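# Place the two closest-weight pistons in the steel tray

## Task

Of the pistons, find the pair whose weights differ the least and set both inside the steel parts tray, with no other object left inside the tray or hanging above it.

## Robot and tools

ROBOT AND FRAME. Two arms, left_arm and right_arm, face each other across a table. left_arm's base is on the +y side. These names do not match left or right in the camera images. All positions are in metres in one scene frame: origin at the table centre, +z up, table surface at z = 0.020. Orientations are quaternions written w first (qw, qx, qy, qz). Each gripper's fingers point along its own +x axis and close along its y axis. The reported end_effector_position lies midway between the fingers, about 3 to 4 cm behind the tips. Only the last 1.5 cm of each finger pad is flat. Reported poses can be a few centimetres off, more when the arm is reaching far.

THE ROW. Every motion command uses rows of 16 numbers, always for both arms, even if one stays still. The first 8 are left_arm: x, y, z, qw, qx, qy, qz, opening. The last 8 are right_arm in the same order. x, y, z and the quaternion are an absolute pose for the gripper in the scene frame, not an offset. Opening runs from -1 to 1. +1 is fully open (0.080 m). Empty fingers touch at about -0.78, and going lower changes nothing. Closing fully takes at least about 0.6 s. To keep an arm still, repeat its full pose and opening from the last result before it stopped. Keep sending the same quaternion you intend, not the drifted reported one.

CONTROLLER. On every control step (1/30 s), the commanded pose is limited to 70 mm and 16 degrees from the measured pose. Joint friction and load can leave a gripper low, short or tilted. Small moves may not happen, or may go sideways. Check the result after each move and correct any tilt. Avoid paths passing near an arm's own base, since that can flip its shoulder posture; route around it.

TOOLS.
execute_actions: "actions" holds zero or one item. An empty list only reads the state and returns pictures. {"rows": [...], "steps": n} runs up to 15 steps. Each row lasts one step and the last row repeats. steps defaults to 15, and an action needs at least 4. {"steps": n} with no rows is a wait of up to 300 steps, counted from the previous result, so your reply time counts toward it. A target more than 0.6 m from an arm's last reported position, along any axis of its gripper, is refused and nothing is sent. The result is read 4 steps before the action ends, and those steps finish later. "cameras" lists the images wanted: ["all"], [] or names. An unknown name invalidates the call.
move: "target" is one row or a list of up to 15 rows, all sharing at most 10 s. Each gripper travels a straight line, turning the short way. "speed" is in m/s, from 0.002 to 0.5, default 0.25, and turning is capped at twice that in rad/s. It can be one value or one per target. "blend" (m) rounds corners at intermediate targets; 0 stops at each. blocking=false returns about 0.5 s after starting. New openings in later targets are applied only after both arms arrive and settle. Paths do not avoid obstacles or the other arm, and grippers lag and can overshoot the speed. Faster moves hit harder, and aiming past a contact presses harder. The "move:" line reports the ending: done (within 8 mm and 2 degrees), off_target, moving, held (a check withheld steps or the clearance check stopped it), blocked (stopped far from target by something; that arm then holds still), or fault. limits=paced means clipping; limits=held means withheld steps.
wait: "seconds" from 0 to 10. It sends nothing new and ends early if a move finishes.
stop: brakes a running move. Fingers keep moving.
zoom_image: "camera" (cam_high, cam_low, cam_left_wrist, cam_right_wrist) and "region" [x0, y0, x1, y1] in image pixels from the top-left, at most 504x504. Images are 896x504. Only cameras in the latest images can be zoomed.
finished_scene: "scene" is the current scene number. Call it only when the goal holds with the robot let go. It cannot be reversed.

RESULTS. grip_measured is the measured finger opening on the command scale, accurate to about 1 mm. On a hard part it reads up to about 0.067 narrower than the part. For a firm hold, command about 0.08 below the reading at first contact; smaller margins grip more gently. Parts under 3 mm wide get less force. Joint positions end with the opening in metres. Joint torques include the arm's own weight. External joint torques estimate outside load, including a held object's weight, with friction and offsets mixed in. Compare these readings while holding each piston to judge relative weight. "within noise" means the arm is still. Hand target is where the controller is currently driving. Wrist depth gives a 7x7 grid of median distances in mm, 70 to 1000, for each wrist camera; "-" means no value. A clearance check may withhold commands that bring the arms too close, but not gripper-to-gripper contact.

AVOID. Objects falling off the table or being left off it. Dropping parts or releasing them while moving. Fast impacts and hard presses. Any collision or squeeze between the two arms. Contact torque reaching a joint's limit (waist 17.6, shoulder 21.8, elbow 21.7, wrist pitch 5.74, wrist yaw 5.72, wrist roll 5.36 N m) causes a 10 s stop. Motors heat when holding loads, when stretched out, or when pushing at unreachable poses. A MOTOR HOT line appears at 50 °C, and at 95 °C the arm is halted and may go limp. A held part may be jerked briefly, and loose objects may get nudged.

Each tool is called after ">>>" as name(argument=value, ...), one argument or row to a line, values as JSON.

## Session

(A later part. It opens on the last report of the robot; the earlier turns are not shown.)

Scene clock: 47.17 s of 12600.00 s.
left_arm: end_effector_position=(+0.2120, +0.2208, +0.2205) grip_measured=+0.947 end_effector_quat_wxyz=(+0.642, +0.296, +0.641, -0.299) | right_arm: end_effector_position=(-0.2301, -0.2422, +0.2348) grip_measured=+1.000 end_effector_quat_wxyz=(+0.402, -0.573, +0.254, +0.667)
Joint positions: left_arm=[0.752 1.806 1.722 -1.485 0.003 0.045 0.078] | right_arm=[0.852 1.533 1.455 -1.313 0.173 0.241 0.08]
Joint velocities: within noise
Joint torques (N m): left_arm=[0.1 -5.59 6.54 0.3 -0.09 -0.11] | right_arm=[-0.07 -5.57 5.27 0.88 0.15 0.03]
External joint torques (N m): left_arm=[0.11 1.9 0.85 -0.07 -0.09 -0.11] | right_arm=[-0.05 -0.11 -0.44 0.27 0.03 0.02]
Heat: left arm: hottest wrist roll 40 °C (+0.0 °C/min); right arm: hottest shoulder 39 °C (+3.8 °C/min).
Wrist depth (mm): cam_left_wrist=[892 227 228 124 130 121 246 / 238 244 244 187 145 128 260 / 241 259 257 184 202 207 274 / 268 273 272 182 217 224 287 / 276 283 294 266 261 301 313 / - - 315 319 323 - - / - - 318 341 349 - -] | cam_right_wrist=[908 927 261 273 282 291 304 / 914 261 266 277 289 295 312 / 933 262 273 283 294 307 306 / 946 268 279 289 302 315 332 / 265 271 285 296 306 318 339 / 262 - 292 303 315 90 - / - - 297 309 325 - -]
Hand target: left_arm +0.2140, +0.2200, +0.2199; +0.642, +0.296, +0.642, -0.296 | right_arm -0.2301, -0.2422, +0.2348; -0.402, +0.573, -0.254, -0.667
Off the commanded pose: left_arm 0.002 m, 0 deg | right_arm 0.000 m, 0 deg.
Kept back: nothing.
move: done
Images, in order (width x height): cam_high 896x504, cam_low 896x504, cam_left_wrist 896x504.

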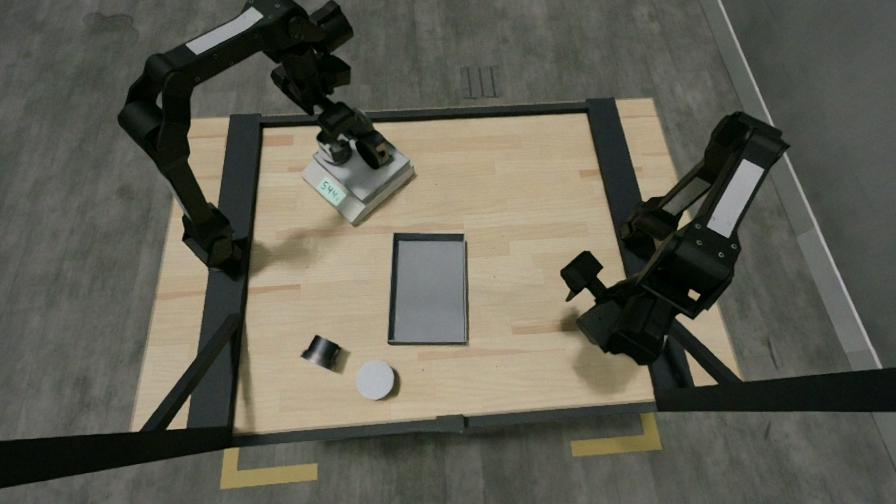

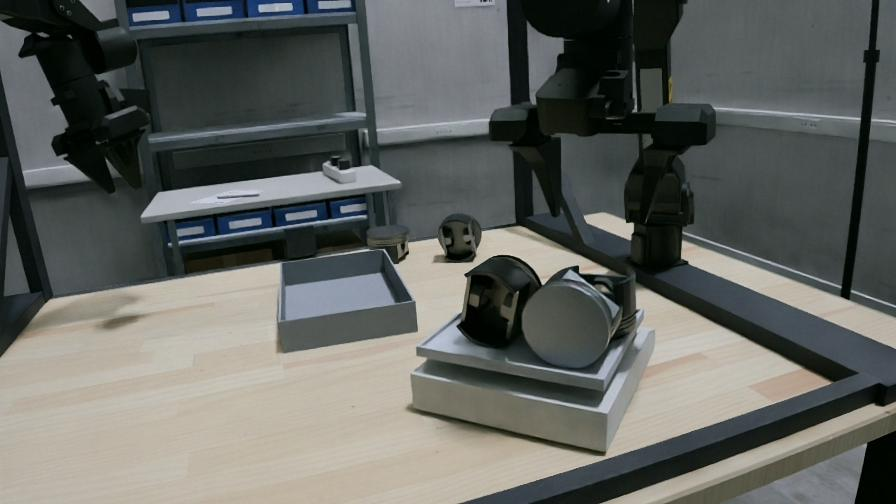

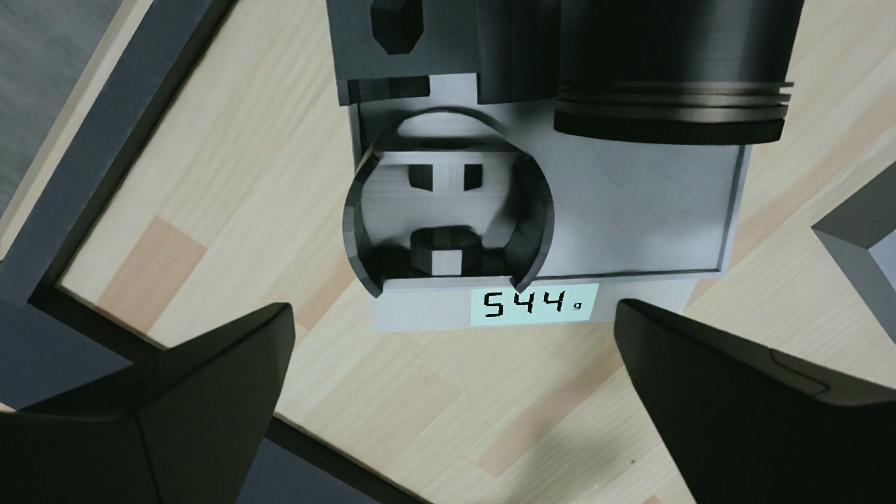

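>>> move(
  target=[
    [-0.19, 0.235, 0.20, 0.683, 0.183, 0.683, -0.183, 1, -0.2301, -0.2422, 0.2348, 0.402, -0.573, 0.254, 0.667, 1],
  ],
  speed=[0.3],
  cameras=["cam_left_wrist","cam_high","cam_low"],
)

Scene clock: 49.87 s of 12600.00 s.
left_arm: end_effector_position=(-0.1885, +0.2364, +0.2005) grip_measured=+1.000 end_effector_quat_wxyz=(+0.681, +0.183, +0.684, -0.184) | right_arm: end_effector_position=(-0.2301, -0.2422, +0.2348) grip_measured=+1.000 end_effector_quat_wxyz=(+0.402, -0.573, +0.254, +0.667)
Joint positions: left_arm=[-0.651 1.628 1.437 -1.377 0.003 -1.701 0.08] | right_arm=[0.852 1.533 1.455 -1.313 0.173 0.241 0.08]
Joint velocities: within noise
Joint torques (N m): left_arm=[-0.31 -4.2 6.43 0.22 -0.16 -0.12] | right_arm=[-0.08 -5.71 5.24 0.9 0.11 0.01]
External joint torques (N m): left_arm=[-0.33 1.99 0.7 -0.07 -0.11 -0.12] | right_arm=[-0.08 -0.3 -0.46 0.28 -0.01 0]
Heat: left arm: hottest wrist roll 40 °C (+0.0 °C/min); right arm: hottest shoulder 39 °C (+3.6 °C/min).
Wrist depth (mm): cam_left_wrist=[218 218 220 221 223 219 222 / 229 229 231 234 235 231 239 / 241 242 244 246 249 248 252 / 245 257 258 254 260 216 263 / 244 265 272 204 209 222 283 / - - 292 295 296 87 - / - - 309 316 - - -] | cam_right_wrist=[897 914 261 273 282 290 304 / 940 261 267 278 289 297 314 / 942 263 273 283 294 306 306 / 933 268 278 289 302 316 333 / 266 272 286 297 308 317 339 / 262 - 292 303 313 90 - / - - 296 310 324 - -]
Hand target: left_arm -0.1900, +0.2350, +0.2000; +0.683, +0.183, +0.683, -0.183 | right_arm -0.2301, -0.2422, +0.2348; -0.402, +0.573, -0.254, -0.667
Off the commanded pose: left_arm 0.002 m, 0 deg | right_arm 0.000 m, 0 deg.
Kept back: nothing.
move: done
Images, in order (width x height): cam_high 896x504, cam_low 896x504, cam_left_wrist 896x504.

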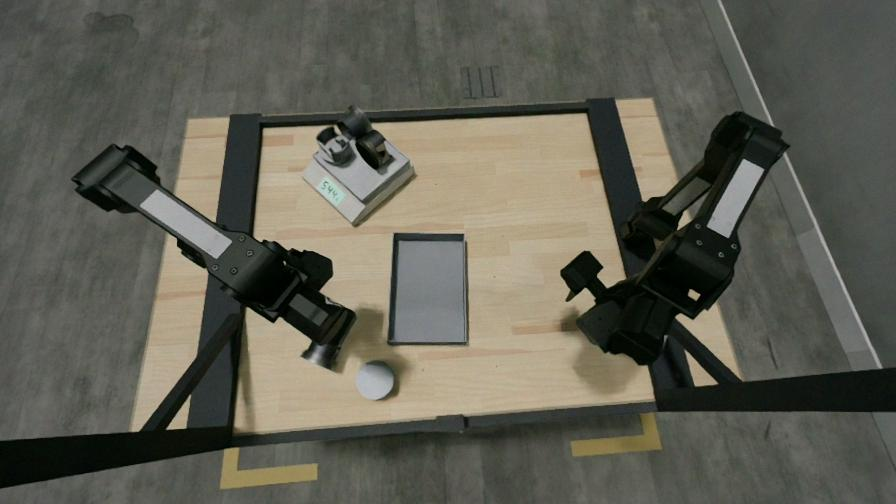

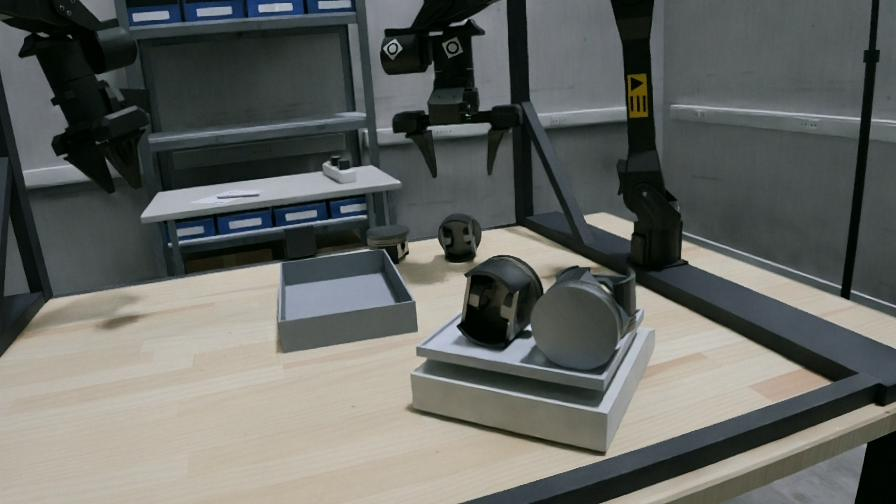

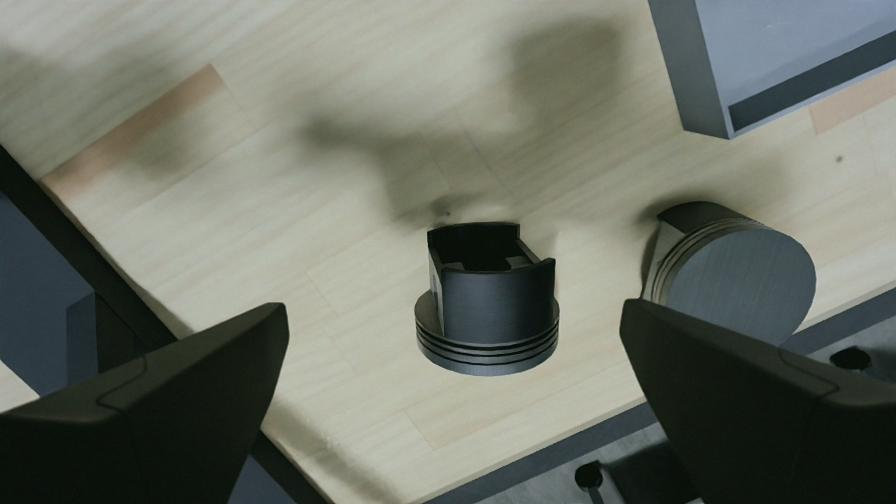

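>>> move(
  target=[
    [-0.238, 0.241, 0.14, 0.6942, 0.2303, 0.6686, -0.1349, 0.7, -0.2301, -0.2422, 0.2348, 0.402, -0.573, 0.254, 0.667, 1],
    [-0.238, 0.241, 0.075, 0.6942, 0.2303, 0.6686, -0.1349, 0.7, -0.2301, -0.2422, 0.2348, 0.402, -0.573, 0.254, 0.667, 1],
  ],
  speed=[0.2,0.12],
  blend=[0.01,0],
  cameras=["cam_left_wrist","cam_high","cam_low"],
)

Scene clock: 51.87 s of 12600.00 s.
left_arm: end_effector_position=(-0.2393, +0.2380, +0.0801) grip_measured=+0.703 end_effector_quat_wxyz=(+0.692, +0.225, +0.671, -0.142) | right_arm: end_effector_position=(-0.2301, -0.2422, +0.2348) grip_measured=+1.000 end_effector_quat_wxyz=(+0.402, -0.573, +0.254, +0.667)
Joint positions: left_arm=[-0.767 1.925 1.305 -1.069 0.031 -1.815 0.067] | right_arm=[0.852 1.533 1.455 -1.313 0.173 0.241 0.08]
Joint velocities: within noise
Joint torques (N m): left_arm=[-0.26 -5.8 3.81 0.26 0.1 -0.13] | right_arm=[0.08 -5.89 5.29 0.88 0.15 0.05]
External joint torques (N m): left_arm=[-0.28 2.05 -1.36 0.16 0.13 -0.13] | right_arm=[0.08 -0.48 -0.43 0.25 0.03 0.04]
Heat: left arm: hottest wrist roll 40 °C (+0.0 °C/min); right arm: hottest shoulder 39 °C (+3.5 °C/min).
Wrist depth (mm): cam_left_wrist=[120 117 115 112 109 107 104 / 127 124 121 117 115 112 110 / 135 131 128 124 121 117 115 / 143 140 135 123 125 124 120 / 153 147 - 130 97 130 126 / - - - - - - - / - - - - - - -] | cam_right_wrist=[916 923 261 272 281 292 304 / 935 261 266 277 287 295 313 / 949 261 273 282 296 307 305 / 956 269 278 288 302 315 331 / 266 271 284 295 306 318 339 / 264 - 292 302 314 90 - / - - 296 310 323 - -]
Hand target: left_arm -0.2380, +0.2410, +0.0751; +0.694, +0.230, +0.669, -0.135 | right_arm -0.2301, -0.2422, +0.2348; -0.402, +0.573, -0.254, -0.667
Off the commanded pose: left_arm 0.006 m, 1 deg | right_arm 0.000 m, 0 deg.
Kept back: nothing.
move: done
Images, in order (width x height): cam_high 896x504, cam_low 896x504, cam_left_wrist 896x504.

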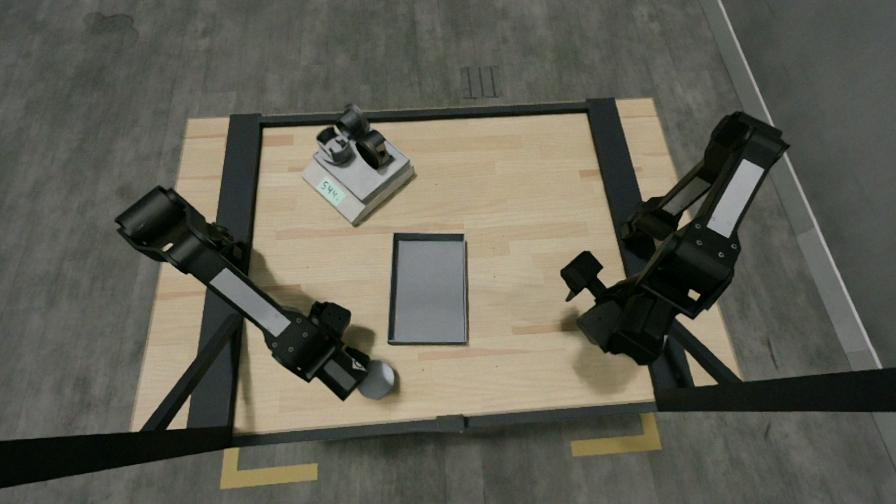

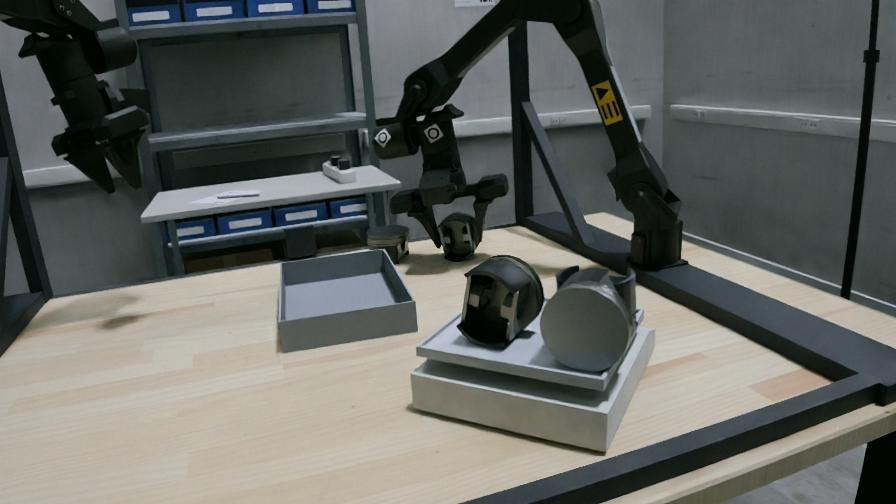

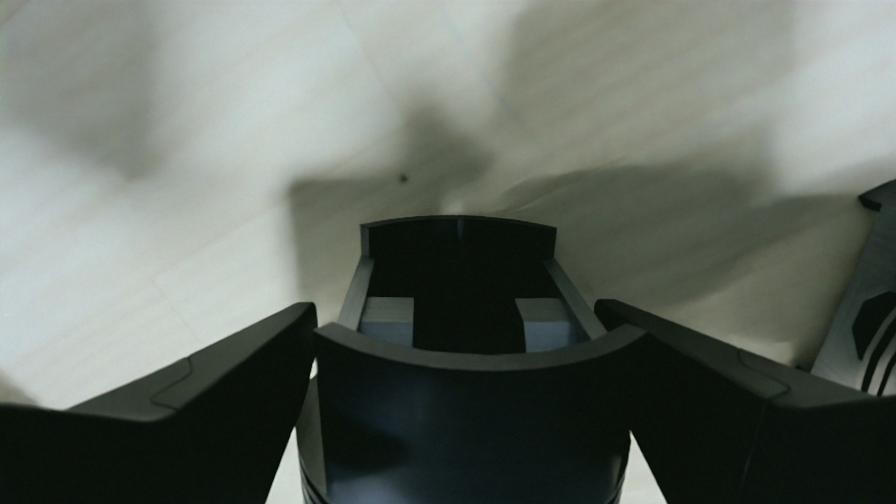

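>>> move(
  target=[
    [-0.2335, 0.2395, 0.074, 0.6942, 0.2303, 0.6686, -0.1349, 0.7, -0.2301, -0.2422, 0.2348, 0.402, -0.573, 0.254, 0.667, 1],
    [-0.2335, 0.2395, 0.074, 0.6942, 0.2303, 0.6686, -0.1349, 0.2, -0.2301, -0.2422, 0.2348, 0.402, -0.573, 0.254, 0.667, 1],
  ],
  speed=[0.1,0.12],
  cameras=["cam_left_wrist"],
)

Scene clock: 53.33 s of 12600.00 s.
left_arm: end_effector_position=(-0.2362, +0.2376, +0.0777) grip_measured=+0.292 end_effector_quat_wxyz=(+0.693, +0.226, +0.671, -0.140) | right_arm: end_effector_position=(-0.2301, -0.2422, +0.2348) grip_measured=+1.000 end_effector_quat_wxyz=(+0.402, -0.573, +0.254, +0.667)
Joint positions: left_arm=[-0.759 1.925 1.294 -1.062 0.031 -1.81 0.048] | right_arm=[0.852 1.533 1.455 -1.313 0.173 0.241 0.08]
Joint velocities: within noise
Joint torques (N m): left_arm=[0.18 -6.37 3.71 0.21 0.04 0.11] | right_arm=[-0.1 -5.81 5.27 0.9 0.09 0.03]
External joint torques (N m): left_arm=[0.13 1.5 -1.44 0.13 0.08 0.12] | right_arm=[-0.11 -0.42 -0.38 0.31 -0.02 0.03]
Heat: left arm: hottest wrist roll 40 °C (+0.0 °C/min); right arm: hottest shoulder 39 °C (+3.4 °C/min).
Wrist depth (mm): cam_left_wrist=[118 115 112 110 107 104 102 / 124 122 119 115 113 109 106 / 133 129 125 122 119 115 112 / 141 137 133 126 124 122 117 / 151 145 119 130 100 128 123 / - - - - - - 130 / - - - - - - -] | cam_right_wrist=[905 926 261 271 282 290 304 / 925 262 266 277 289 296 312 / 932 264 273 283 294 307 307 / 951 268 278 288 302 315 332 / 266 271 283 296 307 318 339 / 262 - 292 304 315 90 - / - - 295 309 323 - -]
Hand target: left_arm -0.2335, +0.2395, +0.0741; +0.694, +0.230, +0.669, -0.135 | right_arm -0.2301, -0.2422, +0.2348; -0.402, +0.573, -0.254, -0.667
Off the commanded pose: left_arm 0.005 m, 1 deg | right_arm 0.000 m, 0 deg.
Kept back: nothing.
move: done
Images, in order (width x height): cam_left_wrist 896x504.

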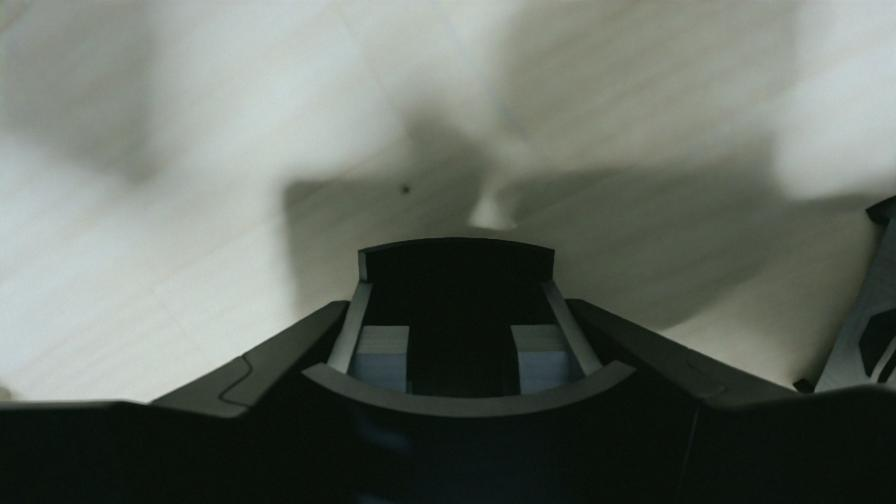

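>>> move(
  target=[
    [-0.2335, 0.2395, 0.18, 0.683, 0.183, 0.683, -0.183, 0.2, -0.2301, -0.2422, 0.2348, 0.402, -0.573, 0.254, 0.667, 1],
    [0.05, 0.175, 0.24, 0.642, 0.296, 0.642, -0.296, 0.2, -0.2301, -0.2422, 0.2348, 0.402, -0.573, 0.254, 0.667, 1],
    [0.135, 0.156, 0.22, 0.642, 0.296, 0.642, -0.296, 0.2, -0.2301, -0.2422, 0.2348, 0.402, -0.573, 0.254, 0.667, 1],
  ],
  speed=[0.2,0.3,0.25],
  blend=[0.05,0.05,0],
  cameras=["cam_left_wrist","cam_low","cam_high"],
)

Scene clock: 56.07 s of 12600.00 s.
left_arm: end_effector_position=(+0.1346, +0.1585, +0.2188) grip_measured=+0.292 end_effector_quat_wxyz=(+0.642, +0.296, +0.643, -0.293) | right_arm: end_effector_position=(-0.2301, -0.2422, +0.2348) grip_measured=+1.000 end_effector_quat_wxyz=(+0.402, -0.573, +0.254, +0.667)
Joint positions: left_arm=[0.453 1.844 1.763 -1.495 -0.003 -0.265 0.048] | right_arm=[0.852 1.533 1.455 -1.313 0.173 0.241 0.08]
Joint velocities: within noise
Joint torques (N m): left_arm=[-0.21 -6.18 6.98 0.23 0.08 0.15] | right_arm=[-0.11 -5.81 5.04 0.94 0.16 0.03]
External joint torques (N m): left_arm=[-0.21 1.7 1.24 -0.11 0.1 0.15] | right_arm=[-0.11 -0.37 -0.65 0.34 0.05 0.02]
Heat: left arm: hottest wrist roll 40 °C (+0.0 °C/min); right arm: hottest shoulder 39 °C (+3.2 °C/min).
Wrist depth (mm): cam_left_wrist=[118 129 114 176 238 239 240 / 185 168 126 146 250 253 250 / 166 167 196 200 265 263 267 / 165 170 208 127 280 281 287 / 289 285 111 129 100 302 305 / - - - - - - 319 / - - - - - - -] | cam_right_wrist=[912 931 262 272 282 291 303 / 919 260 267 279 289 296 311 / 939 263 275 283 295 307 304 / 948 267 278 289 303 316 330 / 265 272 284 296 306 319 338 / 262 - 291 302 315 90 - / - - 297 309 326 - -]
Hand target: left_arm +0.1350, +0.1560, +0.2199; +0.642, +0.296, +0.642, -0.296 | right_arm -0.2301, -0.2422, +0.2348; -0.402, +0.573, -0.254, -0.667
Off the commanded pose: left_arm 0.003 m, 0 deg | right_arm 0.000 m, 0 deg.
Kept back: nothing.
move: done; blend cut to 0.0447 m at target 2
Images, in order (width x height): cam_high 896x504, cam_low 896x504, cam_left_wrist 896x504.

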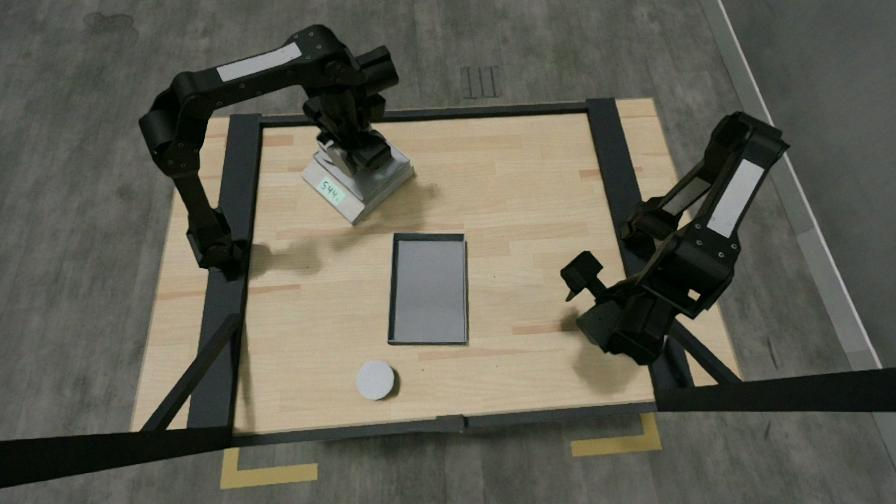

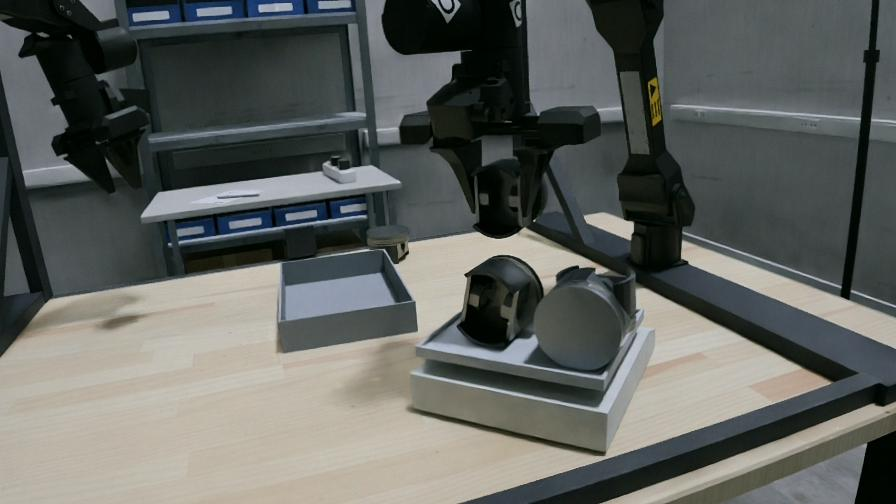

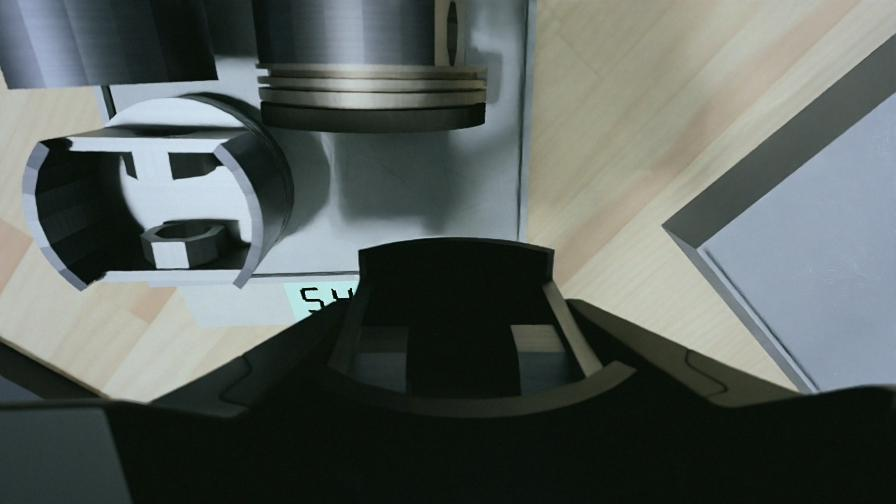

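>>> move(
  target=[
    [0.134, 0.153, 0.152, 0.642, 0.296, 0.642, -0.296, 0.2, -0.2301, -0.2422, 0.2348, 0.402, -0.573, 0.254, 0.667, 1],
    [0.134, 0.153, 0.139, 0.642, 0.296, 0.642, -0.296, 0.2, -0.2301, -0.2422, 0.2348, 0.402, -0.573, 0.254, 0.667, 1],
  ],
  speed=[0.15,0.03],
  blend=[0.003,0],
  cameras=["cam_left_wrist","cam_low","cam_high"],
)

>>> zoom_image(
  camera="cam_high",
  region=[290, 110, 430, 240],
)

Scene clock: 57.63 s of 12600.00 s.
left_arm: end_effector_position=(+0.1363, +0.1522, +0.1430) grip_measured=+0.292 end_effector_quat_wxyz=(+0.646, +0.293, +0.638, -0.298) | right_arm: end_effector_position=(-0.2301, -0.2422, +0.2348) grip_measured=+1.000 end_effector_quat_wxyz=(+0.402, -0.573, +0.254, +0.667)
Joint positions: left_arm=[0.449 1.851 1.471 -1.178 -0.003 -0.264 0.048] | right_arm=[0.852 1.533 1.455 -1.313 0.173 0.241 0.08]
Joint velocities: within noise
Joint torques (N m): left_arm=[-0.4 -6.34 4.66 0.44 0.09 -0.07] | right_arm=[-0.06 -5.69 5.18 0.89 0.11 -0.02]
External joint torques (N m): left_arm=[-0.43 1.65 -1.13 0.07 0.11 -0.07] | right_arm=[-0.06 -0.28 -0.51 0.28 0 -0.02]
Heat: left arm: hottest wrist roll 40 °C (+0.0 °C/min); right arm: hottest shoulder 39 °C (+3.1 °C/min).
Wrist depth (mm): cam_left_wrist=[- - - - 169 170 172 / - - - - 175 180 182 / - - - - 189 191 191 / - 117 - 125 195 200 189 / - 108 - 129 100 213 214 / - - - - - - 225 / - - - - - - -] | cam_right_wrist=[899 922 261 272 281 291 303 / 918 262 268 277 287 296 313 / 928 263 272 283 295 307 305 / 950 267 278 288 302 315 330 / 265 272 286 296 307 317 340 / 262 - 291 304 314 90 - / - - 296 309 323 - -]
Hand target: left_arm +0.1340, +0.1531, +0.1390; +0.642, +0.296, +0.642, -0.296 | right_arm -0.2301, -0.2422, +0.2348; -0.402, +0.573, -0.254, -0.667
Off the commanded pose: left_arm 0.005 m, 1 deg | right_arm 0.000 m, 0 deg.
Kept back: nothing.
move: done
Images, in order (width x height): cam_high 896x504, cam_low 896x504, cam_left_wrist 896x504.

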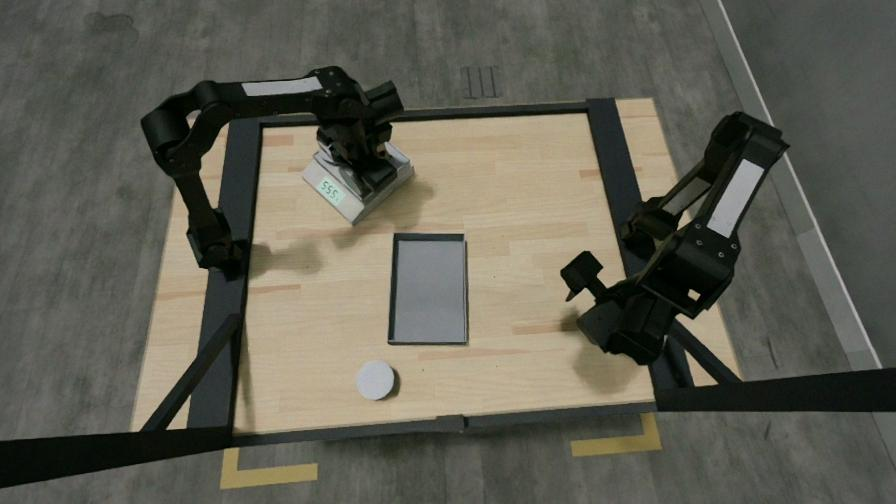

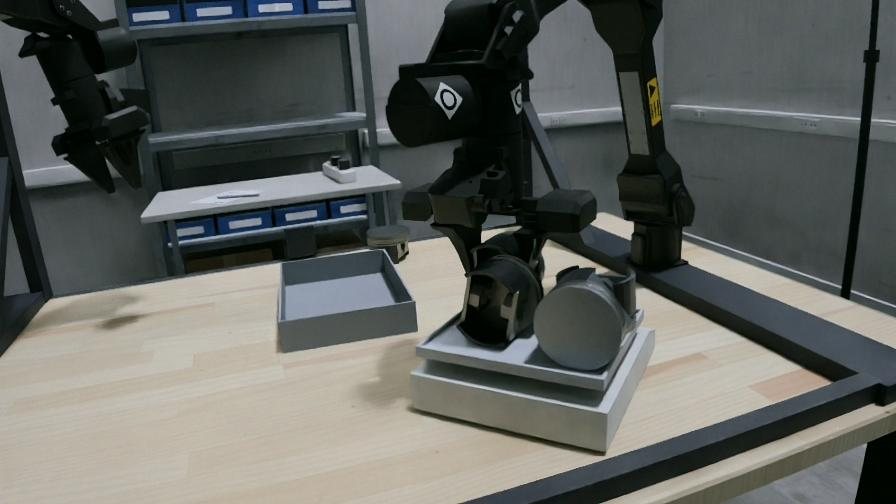

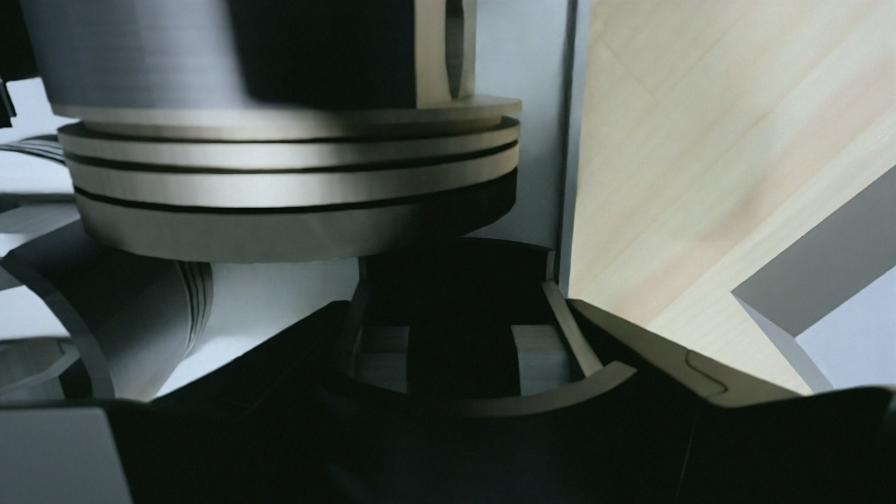

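Scaled by 3.600.

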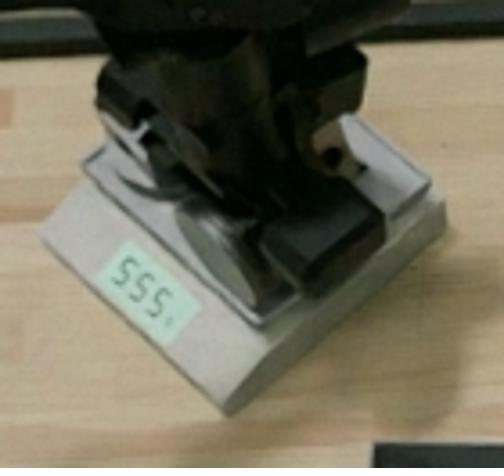

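>>> move(
  target=[
    [0.133, 0.153, 0.137, 0.642, 0.296, 0.642, -0.296, 0.2, -0.2301, -0.2422, 0.2348, 0.402, -0.573, 0.254, 0.667, 1],
    [0.133, 0.153, 0.137, 0.642, 0.296, 0.642, -0.296, 0.5, -0.2301, -0.2422, 0.2348, 0.402, -0.573, 0.254, 0.667, 1],
    [0.133, 0.153, 0.22, 0.642, 0.296, 0.642, -0.296, 0.5, -0.2301, -0.2422, 0.2348, 0.402, -0.573, 0.254, 0.667, 1],
  ],
  speed=[0.03,0.1,0.15],
  cameras=["cam_left_wrist","cam_low","cam_high"],
)

>>> zoom_image(
  camera="cam_high",
  region=[290, 110, 430, 240],
)

Scene clock: 60.03 s of 12600.00 s.
left_arm: end_effector_position=(+0.1337, +0.1553, +0.2201) grip_measured=+0.497 end_effector_quat_wxyz=(+0.643, +0.296, +0.641, -0.296) | right_arm: end_effector_position=(-0.2301, -0.2422, +0.2348) grip_measured=+1.000 end_effector_quat_wxyz=(+0.402, -0.573, +0.254, +0.667)
Joint positions: left_arm=[0.447 1.85 1.777 -1.497 -0.002 -0.265 0.057] | right_arm=[0.852 1.533 1.455 -1.313 0.173 0.241 0.08]
Joint velocities: within noise
Joint torques (N m): left_arm=[-0.4 -6.12 6.45 0.29 0.07 -0.12] | right_arm=[0.04 -5.8 5.26 0.9 0.1 0.03]
External joint torques (N m): left_arm=[-0.39 1.75 0.73 -0.07 0.08 -0.12] | right_arm=[0.07 -0.36 -0.44 0.3 -0.01 0.02]
Heat: left arm: hottest wrist roll 40 °C (+0.0 °C/min); right arm: hottest shoulder 39 °C (+3.0 °C/min).
Wrist depth (mm): cam_left_wrist=[120 138 115 177 238 241 243 / 185 172 123 134 251 256 253 / 170 157 197 198 267 267 270 / 170 169 211 139 280 282 287 / 290 283 247 147 157 302 307 / - - 314 318 - - 323 / - - 337 343 352 - -] | cam_right_wrist=[918 930 262 271 282 290 304 / 930 261 267 278 288 296 312 / 940 263 273 282 296 308 305 / 959 266 277 288 302 316 330 / 266 271 285 296 306 318 339 / 262 - 291 300 312 90 - / - - 296 310 322 - -]
Hand target: left_arm +0.1330, +0.1530, +0.2200; +0.642, +0.296, +0.642, -0.296 | right_arm -0.2301, -0.2422, +0.2348; -0.402, +0.573, -0.254, -0.667
Off the commanded pose: left_arm 0.002 m, 0 deg | right_arm 0.000 m, 0 deg.
Kept back: nothing.
move: done
Images, in order (width x height): cam_high 896x504, cam_low 896x504, cam_left_wrist 896x504.

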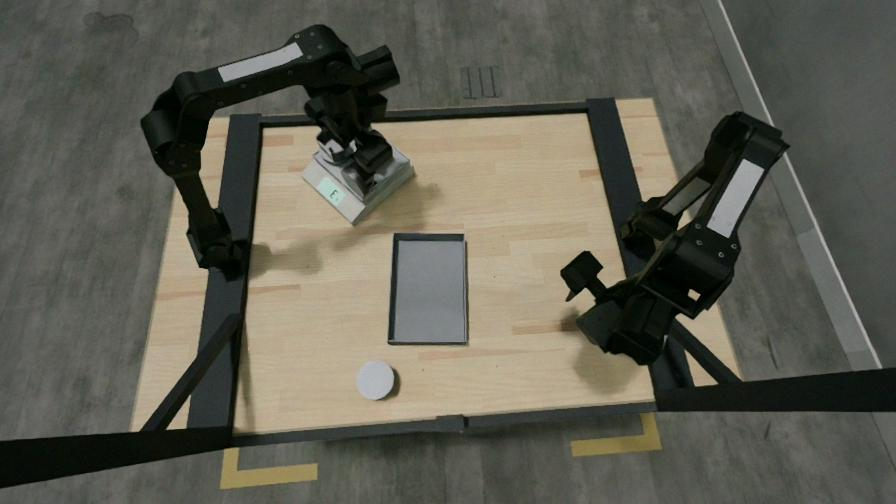

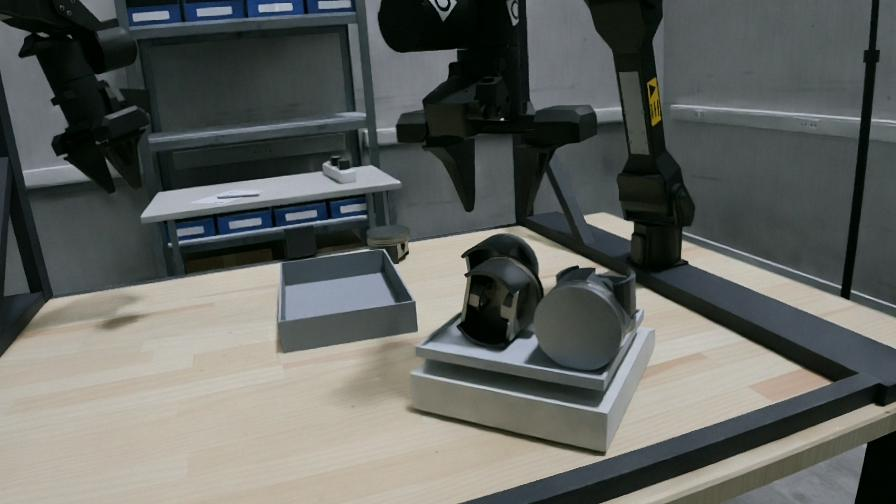

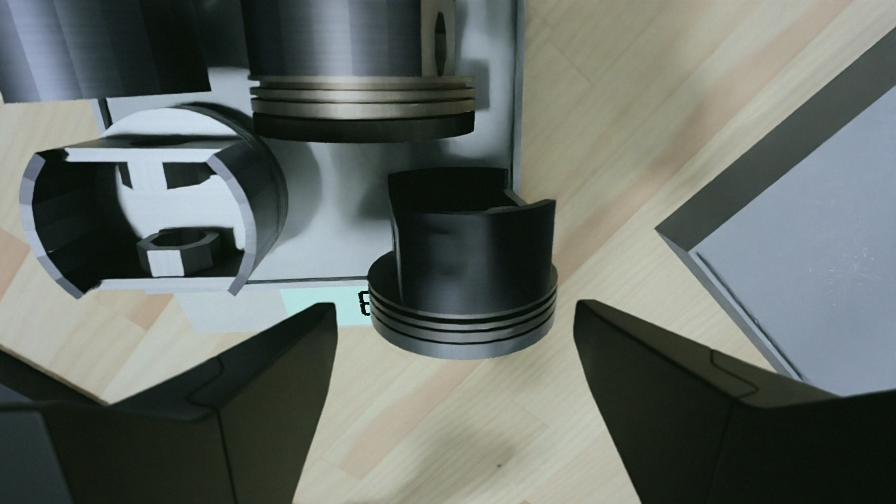

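Scaled by 3.600.

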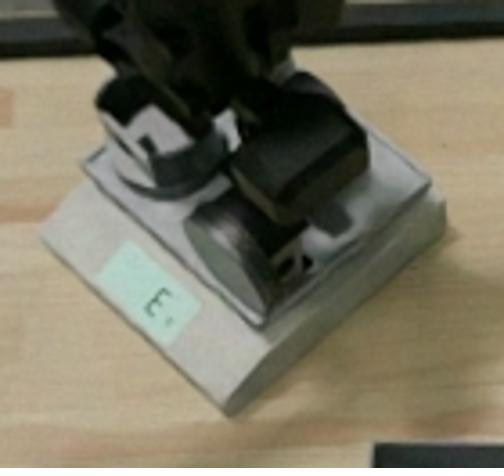

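>>> move(
  target=[
    [0.2135, 0.2195, 0.21, 0.642, 0.296, 0.642, -0.296, 0.95, -0.2301, -0.2422, 0.2348, 0.402, -0.573, 0.254, 0.667, 1],
    [0.2135, 0.2205, 0.145, 0.642, 0.296, 0.642, -0.296, 0.95, -0.2301, -0.2422, 0.2348, 0.402, -0.573, 0.254, 0.667, 1],
    [0.2135, 0.2205, 0.145, 0.642, 0.296, 0.642, -0.296, 0.6, -0.2301, -0.2422, 0.2348, 0.402, -0.573, 0.254, 0.667, 1],
  ],
  speed=[0.2,0.1,0.1],
  cameras=["cam_left_wrist","cam_low","cam_high"],
)

Scene clock: 62.60 s of 12600.00 s.
left_arm: end_effector_position=(+0.2145, +0.2181, +0.1474) grip_measured=+0.806 end_effector_quat_wxyz=(+0.645, +0.294, +0.640, -0.297) | right_arm: end_effector_position=(-0.2301, -0.2422, +0.2348) grip_measured=+1.000 end_effector_quat_wxyz=(+0.402, -0.573, +0.254, +0.667)
Joint positions: left_arm=[0.751 1.812 1.439 -1.189 0.001 0.037 0.071] | right_arm=[0.852 1.533 1.455 -1.313 0.173 0.241 0.08]
Joint velocities: within noise
Joint torques (N m): left_arm=[0.13 -6.89 4.3 0.5 -0.04 0.14] | right_arm=[-0.18 -5.84 5.17 0.89 0.13 0.02]
External joint torques (N m): left_arm=[0.09 0.77 -1.49 0.13 -0.03 0.14] | right_arm=[-0.17 -0.42 -0.52 0.28 0.01 0.02]
Heat: left arm: hottest shoulder 40 °C (+6.0 °C/min); right arm: hottest shoulder 39 °C (+3.0 °C/min).
Wrist depth (mm): cam_left_wrist=[159 167 - - - 112 - / 175 176 - - - - - / 184 186 186 110 130 - - / 194 196 115 93 119 138 135 / 207 205 118 122 122 125 135 / - - 103 106 114 - - / - - 242 246 251 - -] | cam_right_wrist=[908 922 262 272 281 290 303 / 935 260 266 278 288 295 313 / 944 263 273 283 295 307 306 / 939 268 278 289 302 315 330 / 266 272 285 297 308 317 340 / 262 - 291 302 315 90 - / - - 296 310 323 - -]
Hand target: left_arm +0.2135, +0.2204, +0.1450; +0.642, +0.296, +0.642, -0.296 | right_arm -0.2301, -0.2422, +0.2348; -0.402, +0.573, -0.254, -0.667
Off the commanded pose: left_arm 0.004 m, 1 deg | right_arm 0.000 m, 0 deg.
Kept back: nothing.
move: done
Images, in order (width x height): cam_high 896x504, cam_low 896x504, cam_left_wrist 896x504.

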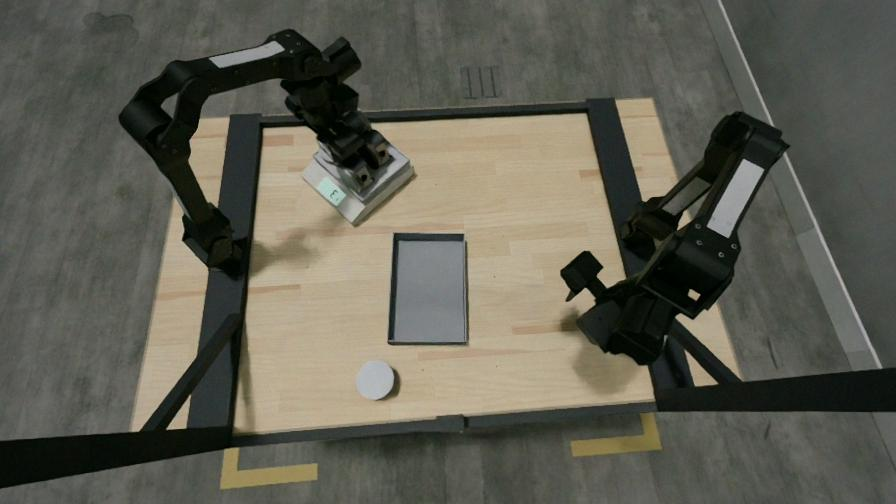

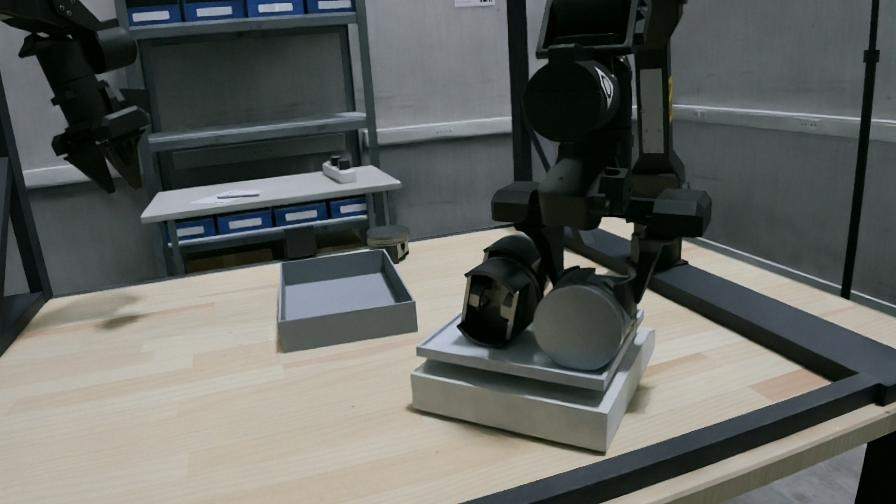

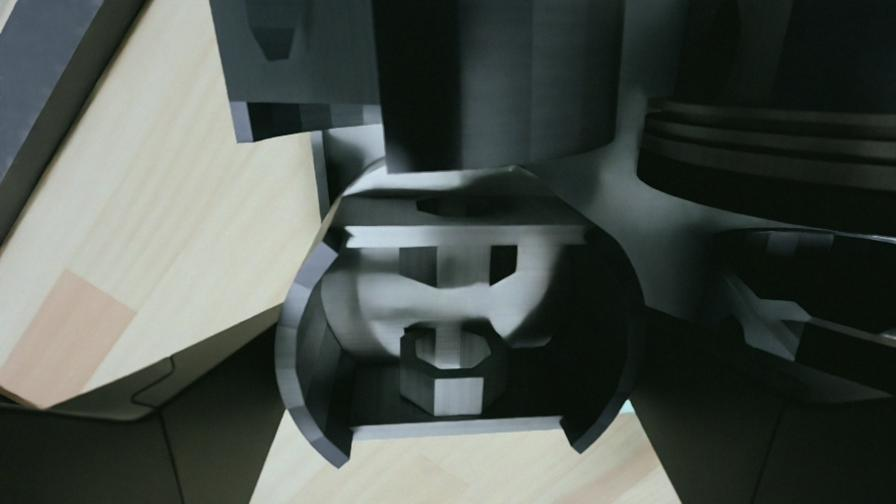

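>>> move(
  target=[
    [0.2135, 0.2205, 0.22, 0.642, 0.296, 0.642, -0.296, 0.6, -0.2301, -0.2422, 0.2348, 0.402, -0.573, 0.254, 0.667, 1],
  ],
  speed=[0.15],
  cameras=["cam_left_wrist","cam_low","cam_high"],
)

>>> zoom_image(
  camera="cam_high",
  region=[310, 172, 350, 208],
)

Scene clock: 63.77 s of 12600.00 s.
left_arm: end_effector_position=(+0.2113, +0.2216, +0.2168) grip_measured=+0.806 end_effector_quat_wxyz=(+0.639, +0.297, +0.646, -0.295) | right_arm: end_effector_position=(-0.2301, -0.2422, +0.2348) grip_measured=+1.000 end_effector_quat_wxyz=(+0.402, -0.573, +0.254, +0.667)
Joint positions: left_arm=[0.751 1.811 1.714 -1.484 0.001 0.038 0.071] | right_arm=[0.852 1.533 1.455 -1.313 0.173 0.241 0.08]
Joint velocities: within noise
Joint torques (N m): left_arm=[0.12 -6.58 7.08 0.25 -0.04 0.13] | right_arm=[0.05 -5.7 5.35 0.89 0.1 0]
External joint torques (N m): left_arm=[0.12 0.96 1.37 -0.1 -0.04 0.13] | right_arm=[0.05 -0.26 -0.38 0.26 -0.02 0]
Heat: left arm: hottest shoulder 40 °C (+6.0 °C/min); right arm: hottest shoulder 39 °C (+3.0 °C/min).
Wrist depth (mm): cam_left_wrist=[883 224 138 114 175 117 241 / 223 239 240 187 184 123 255 / 237 254 253 110 196 198 270 / 265 268 115 93 120 140 284 / 269 279 118 122 123 146 311 / - - 103 106 114 - - / - - 315 341 350 - -] | cam_right_wrist=[901 924 262 271 281 290 304 / 927 261 267 277 288 296 312 / 931 263 273 283 295 309 306 / 954 268 277 290 302 316 329 / 266 271 285 297 308 318 339 / 262 - 293 304 314 90 - / - - 296 311 325 - -]
Hand target: left_arm +0.2134, +0.2205, +0.2200; +0.642, +0.296, +0.642, -0.296 | right_arm -0.2301, -0.2422, +0.2348; -0.402, +0.573, -0.254, -0.667
Off the commanded pose: left_arm 0.004 m, 1 deg | right_arm 0.000 m, 0 deg.
Kept back: nothing.
move: done
Images, in order (width x height): cam_high 896x504, cam_low 896x504, cam_left_wrist 896x504.

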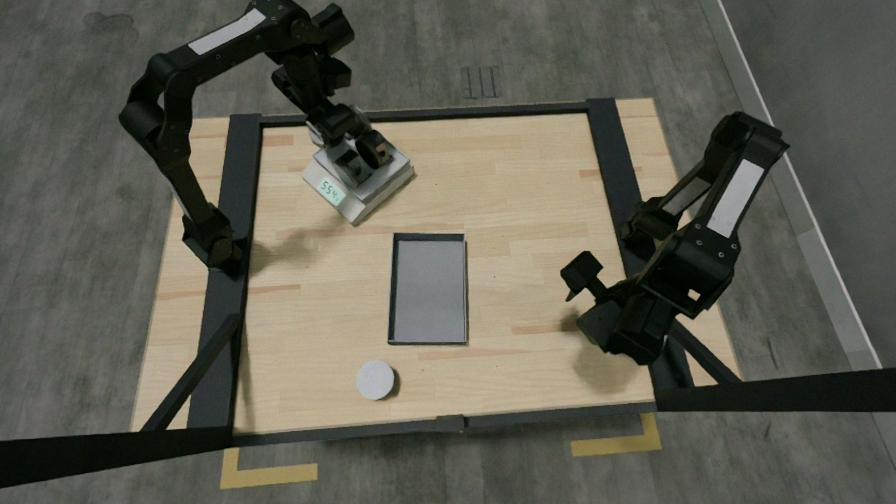

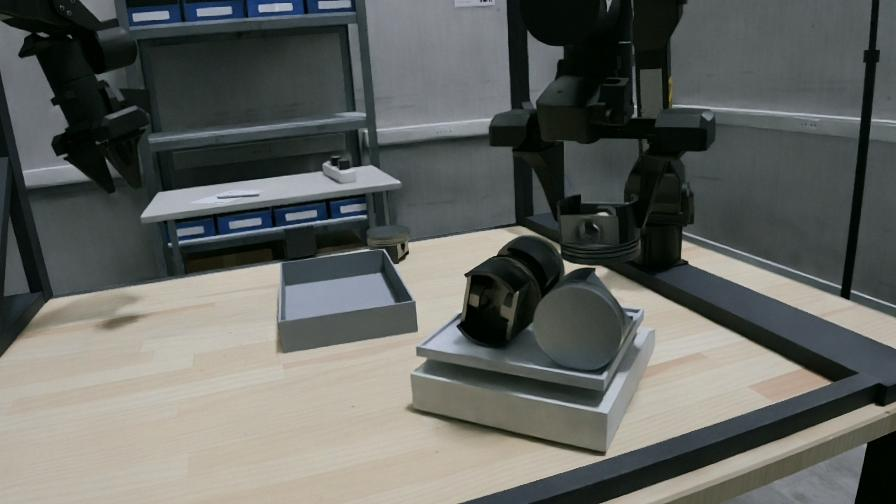

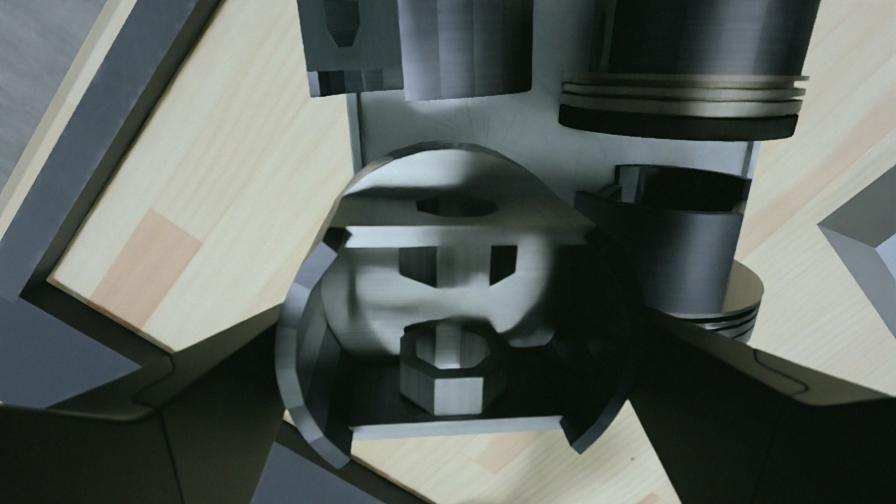

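Scaled by 12.600.

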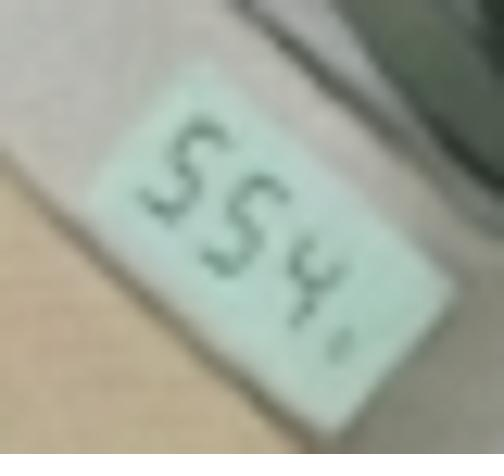

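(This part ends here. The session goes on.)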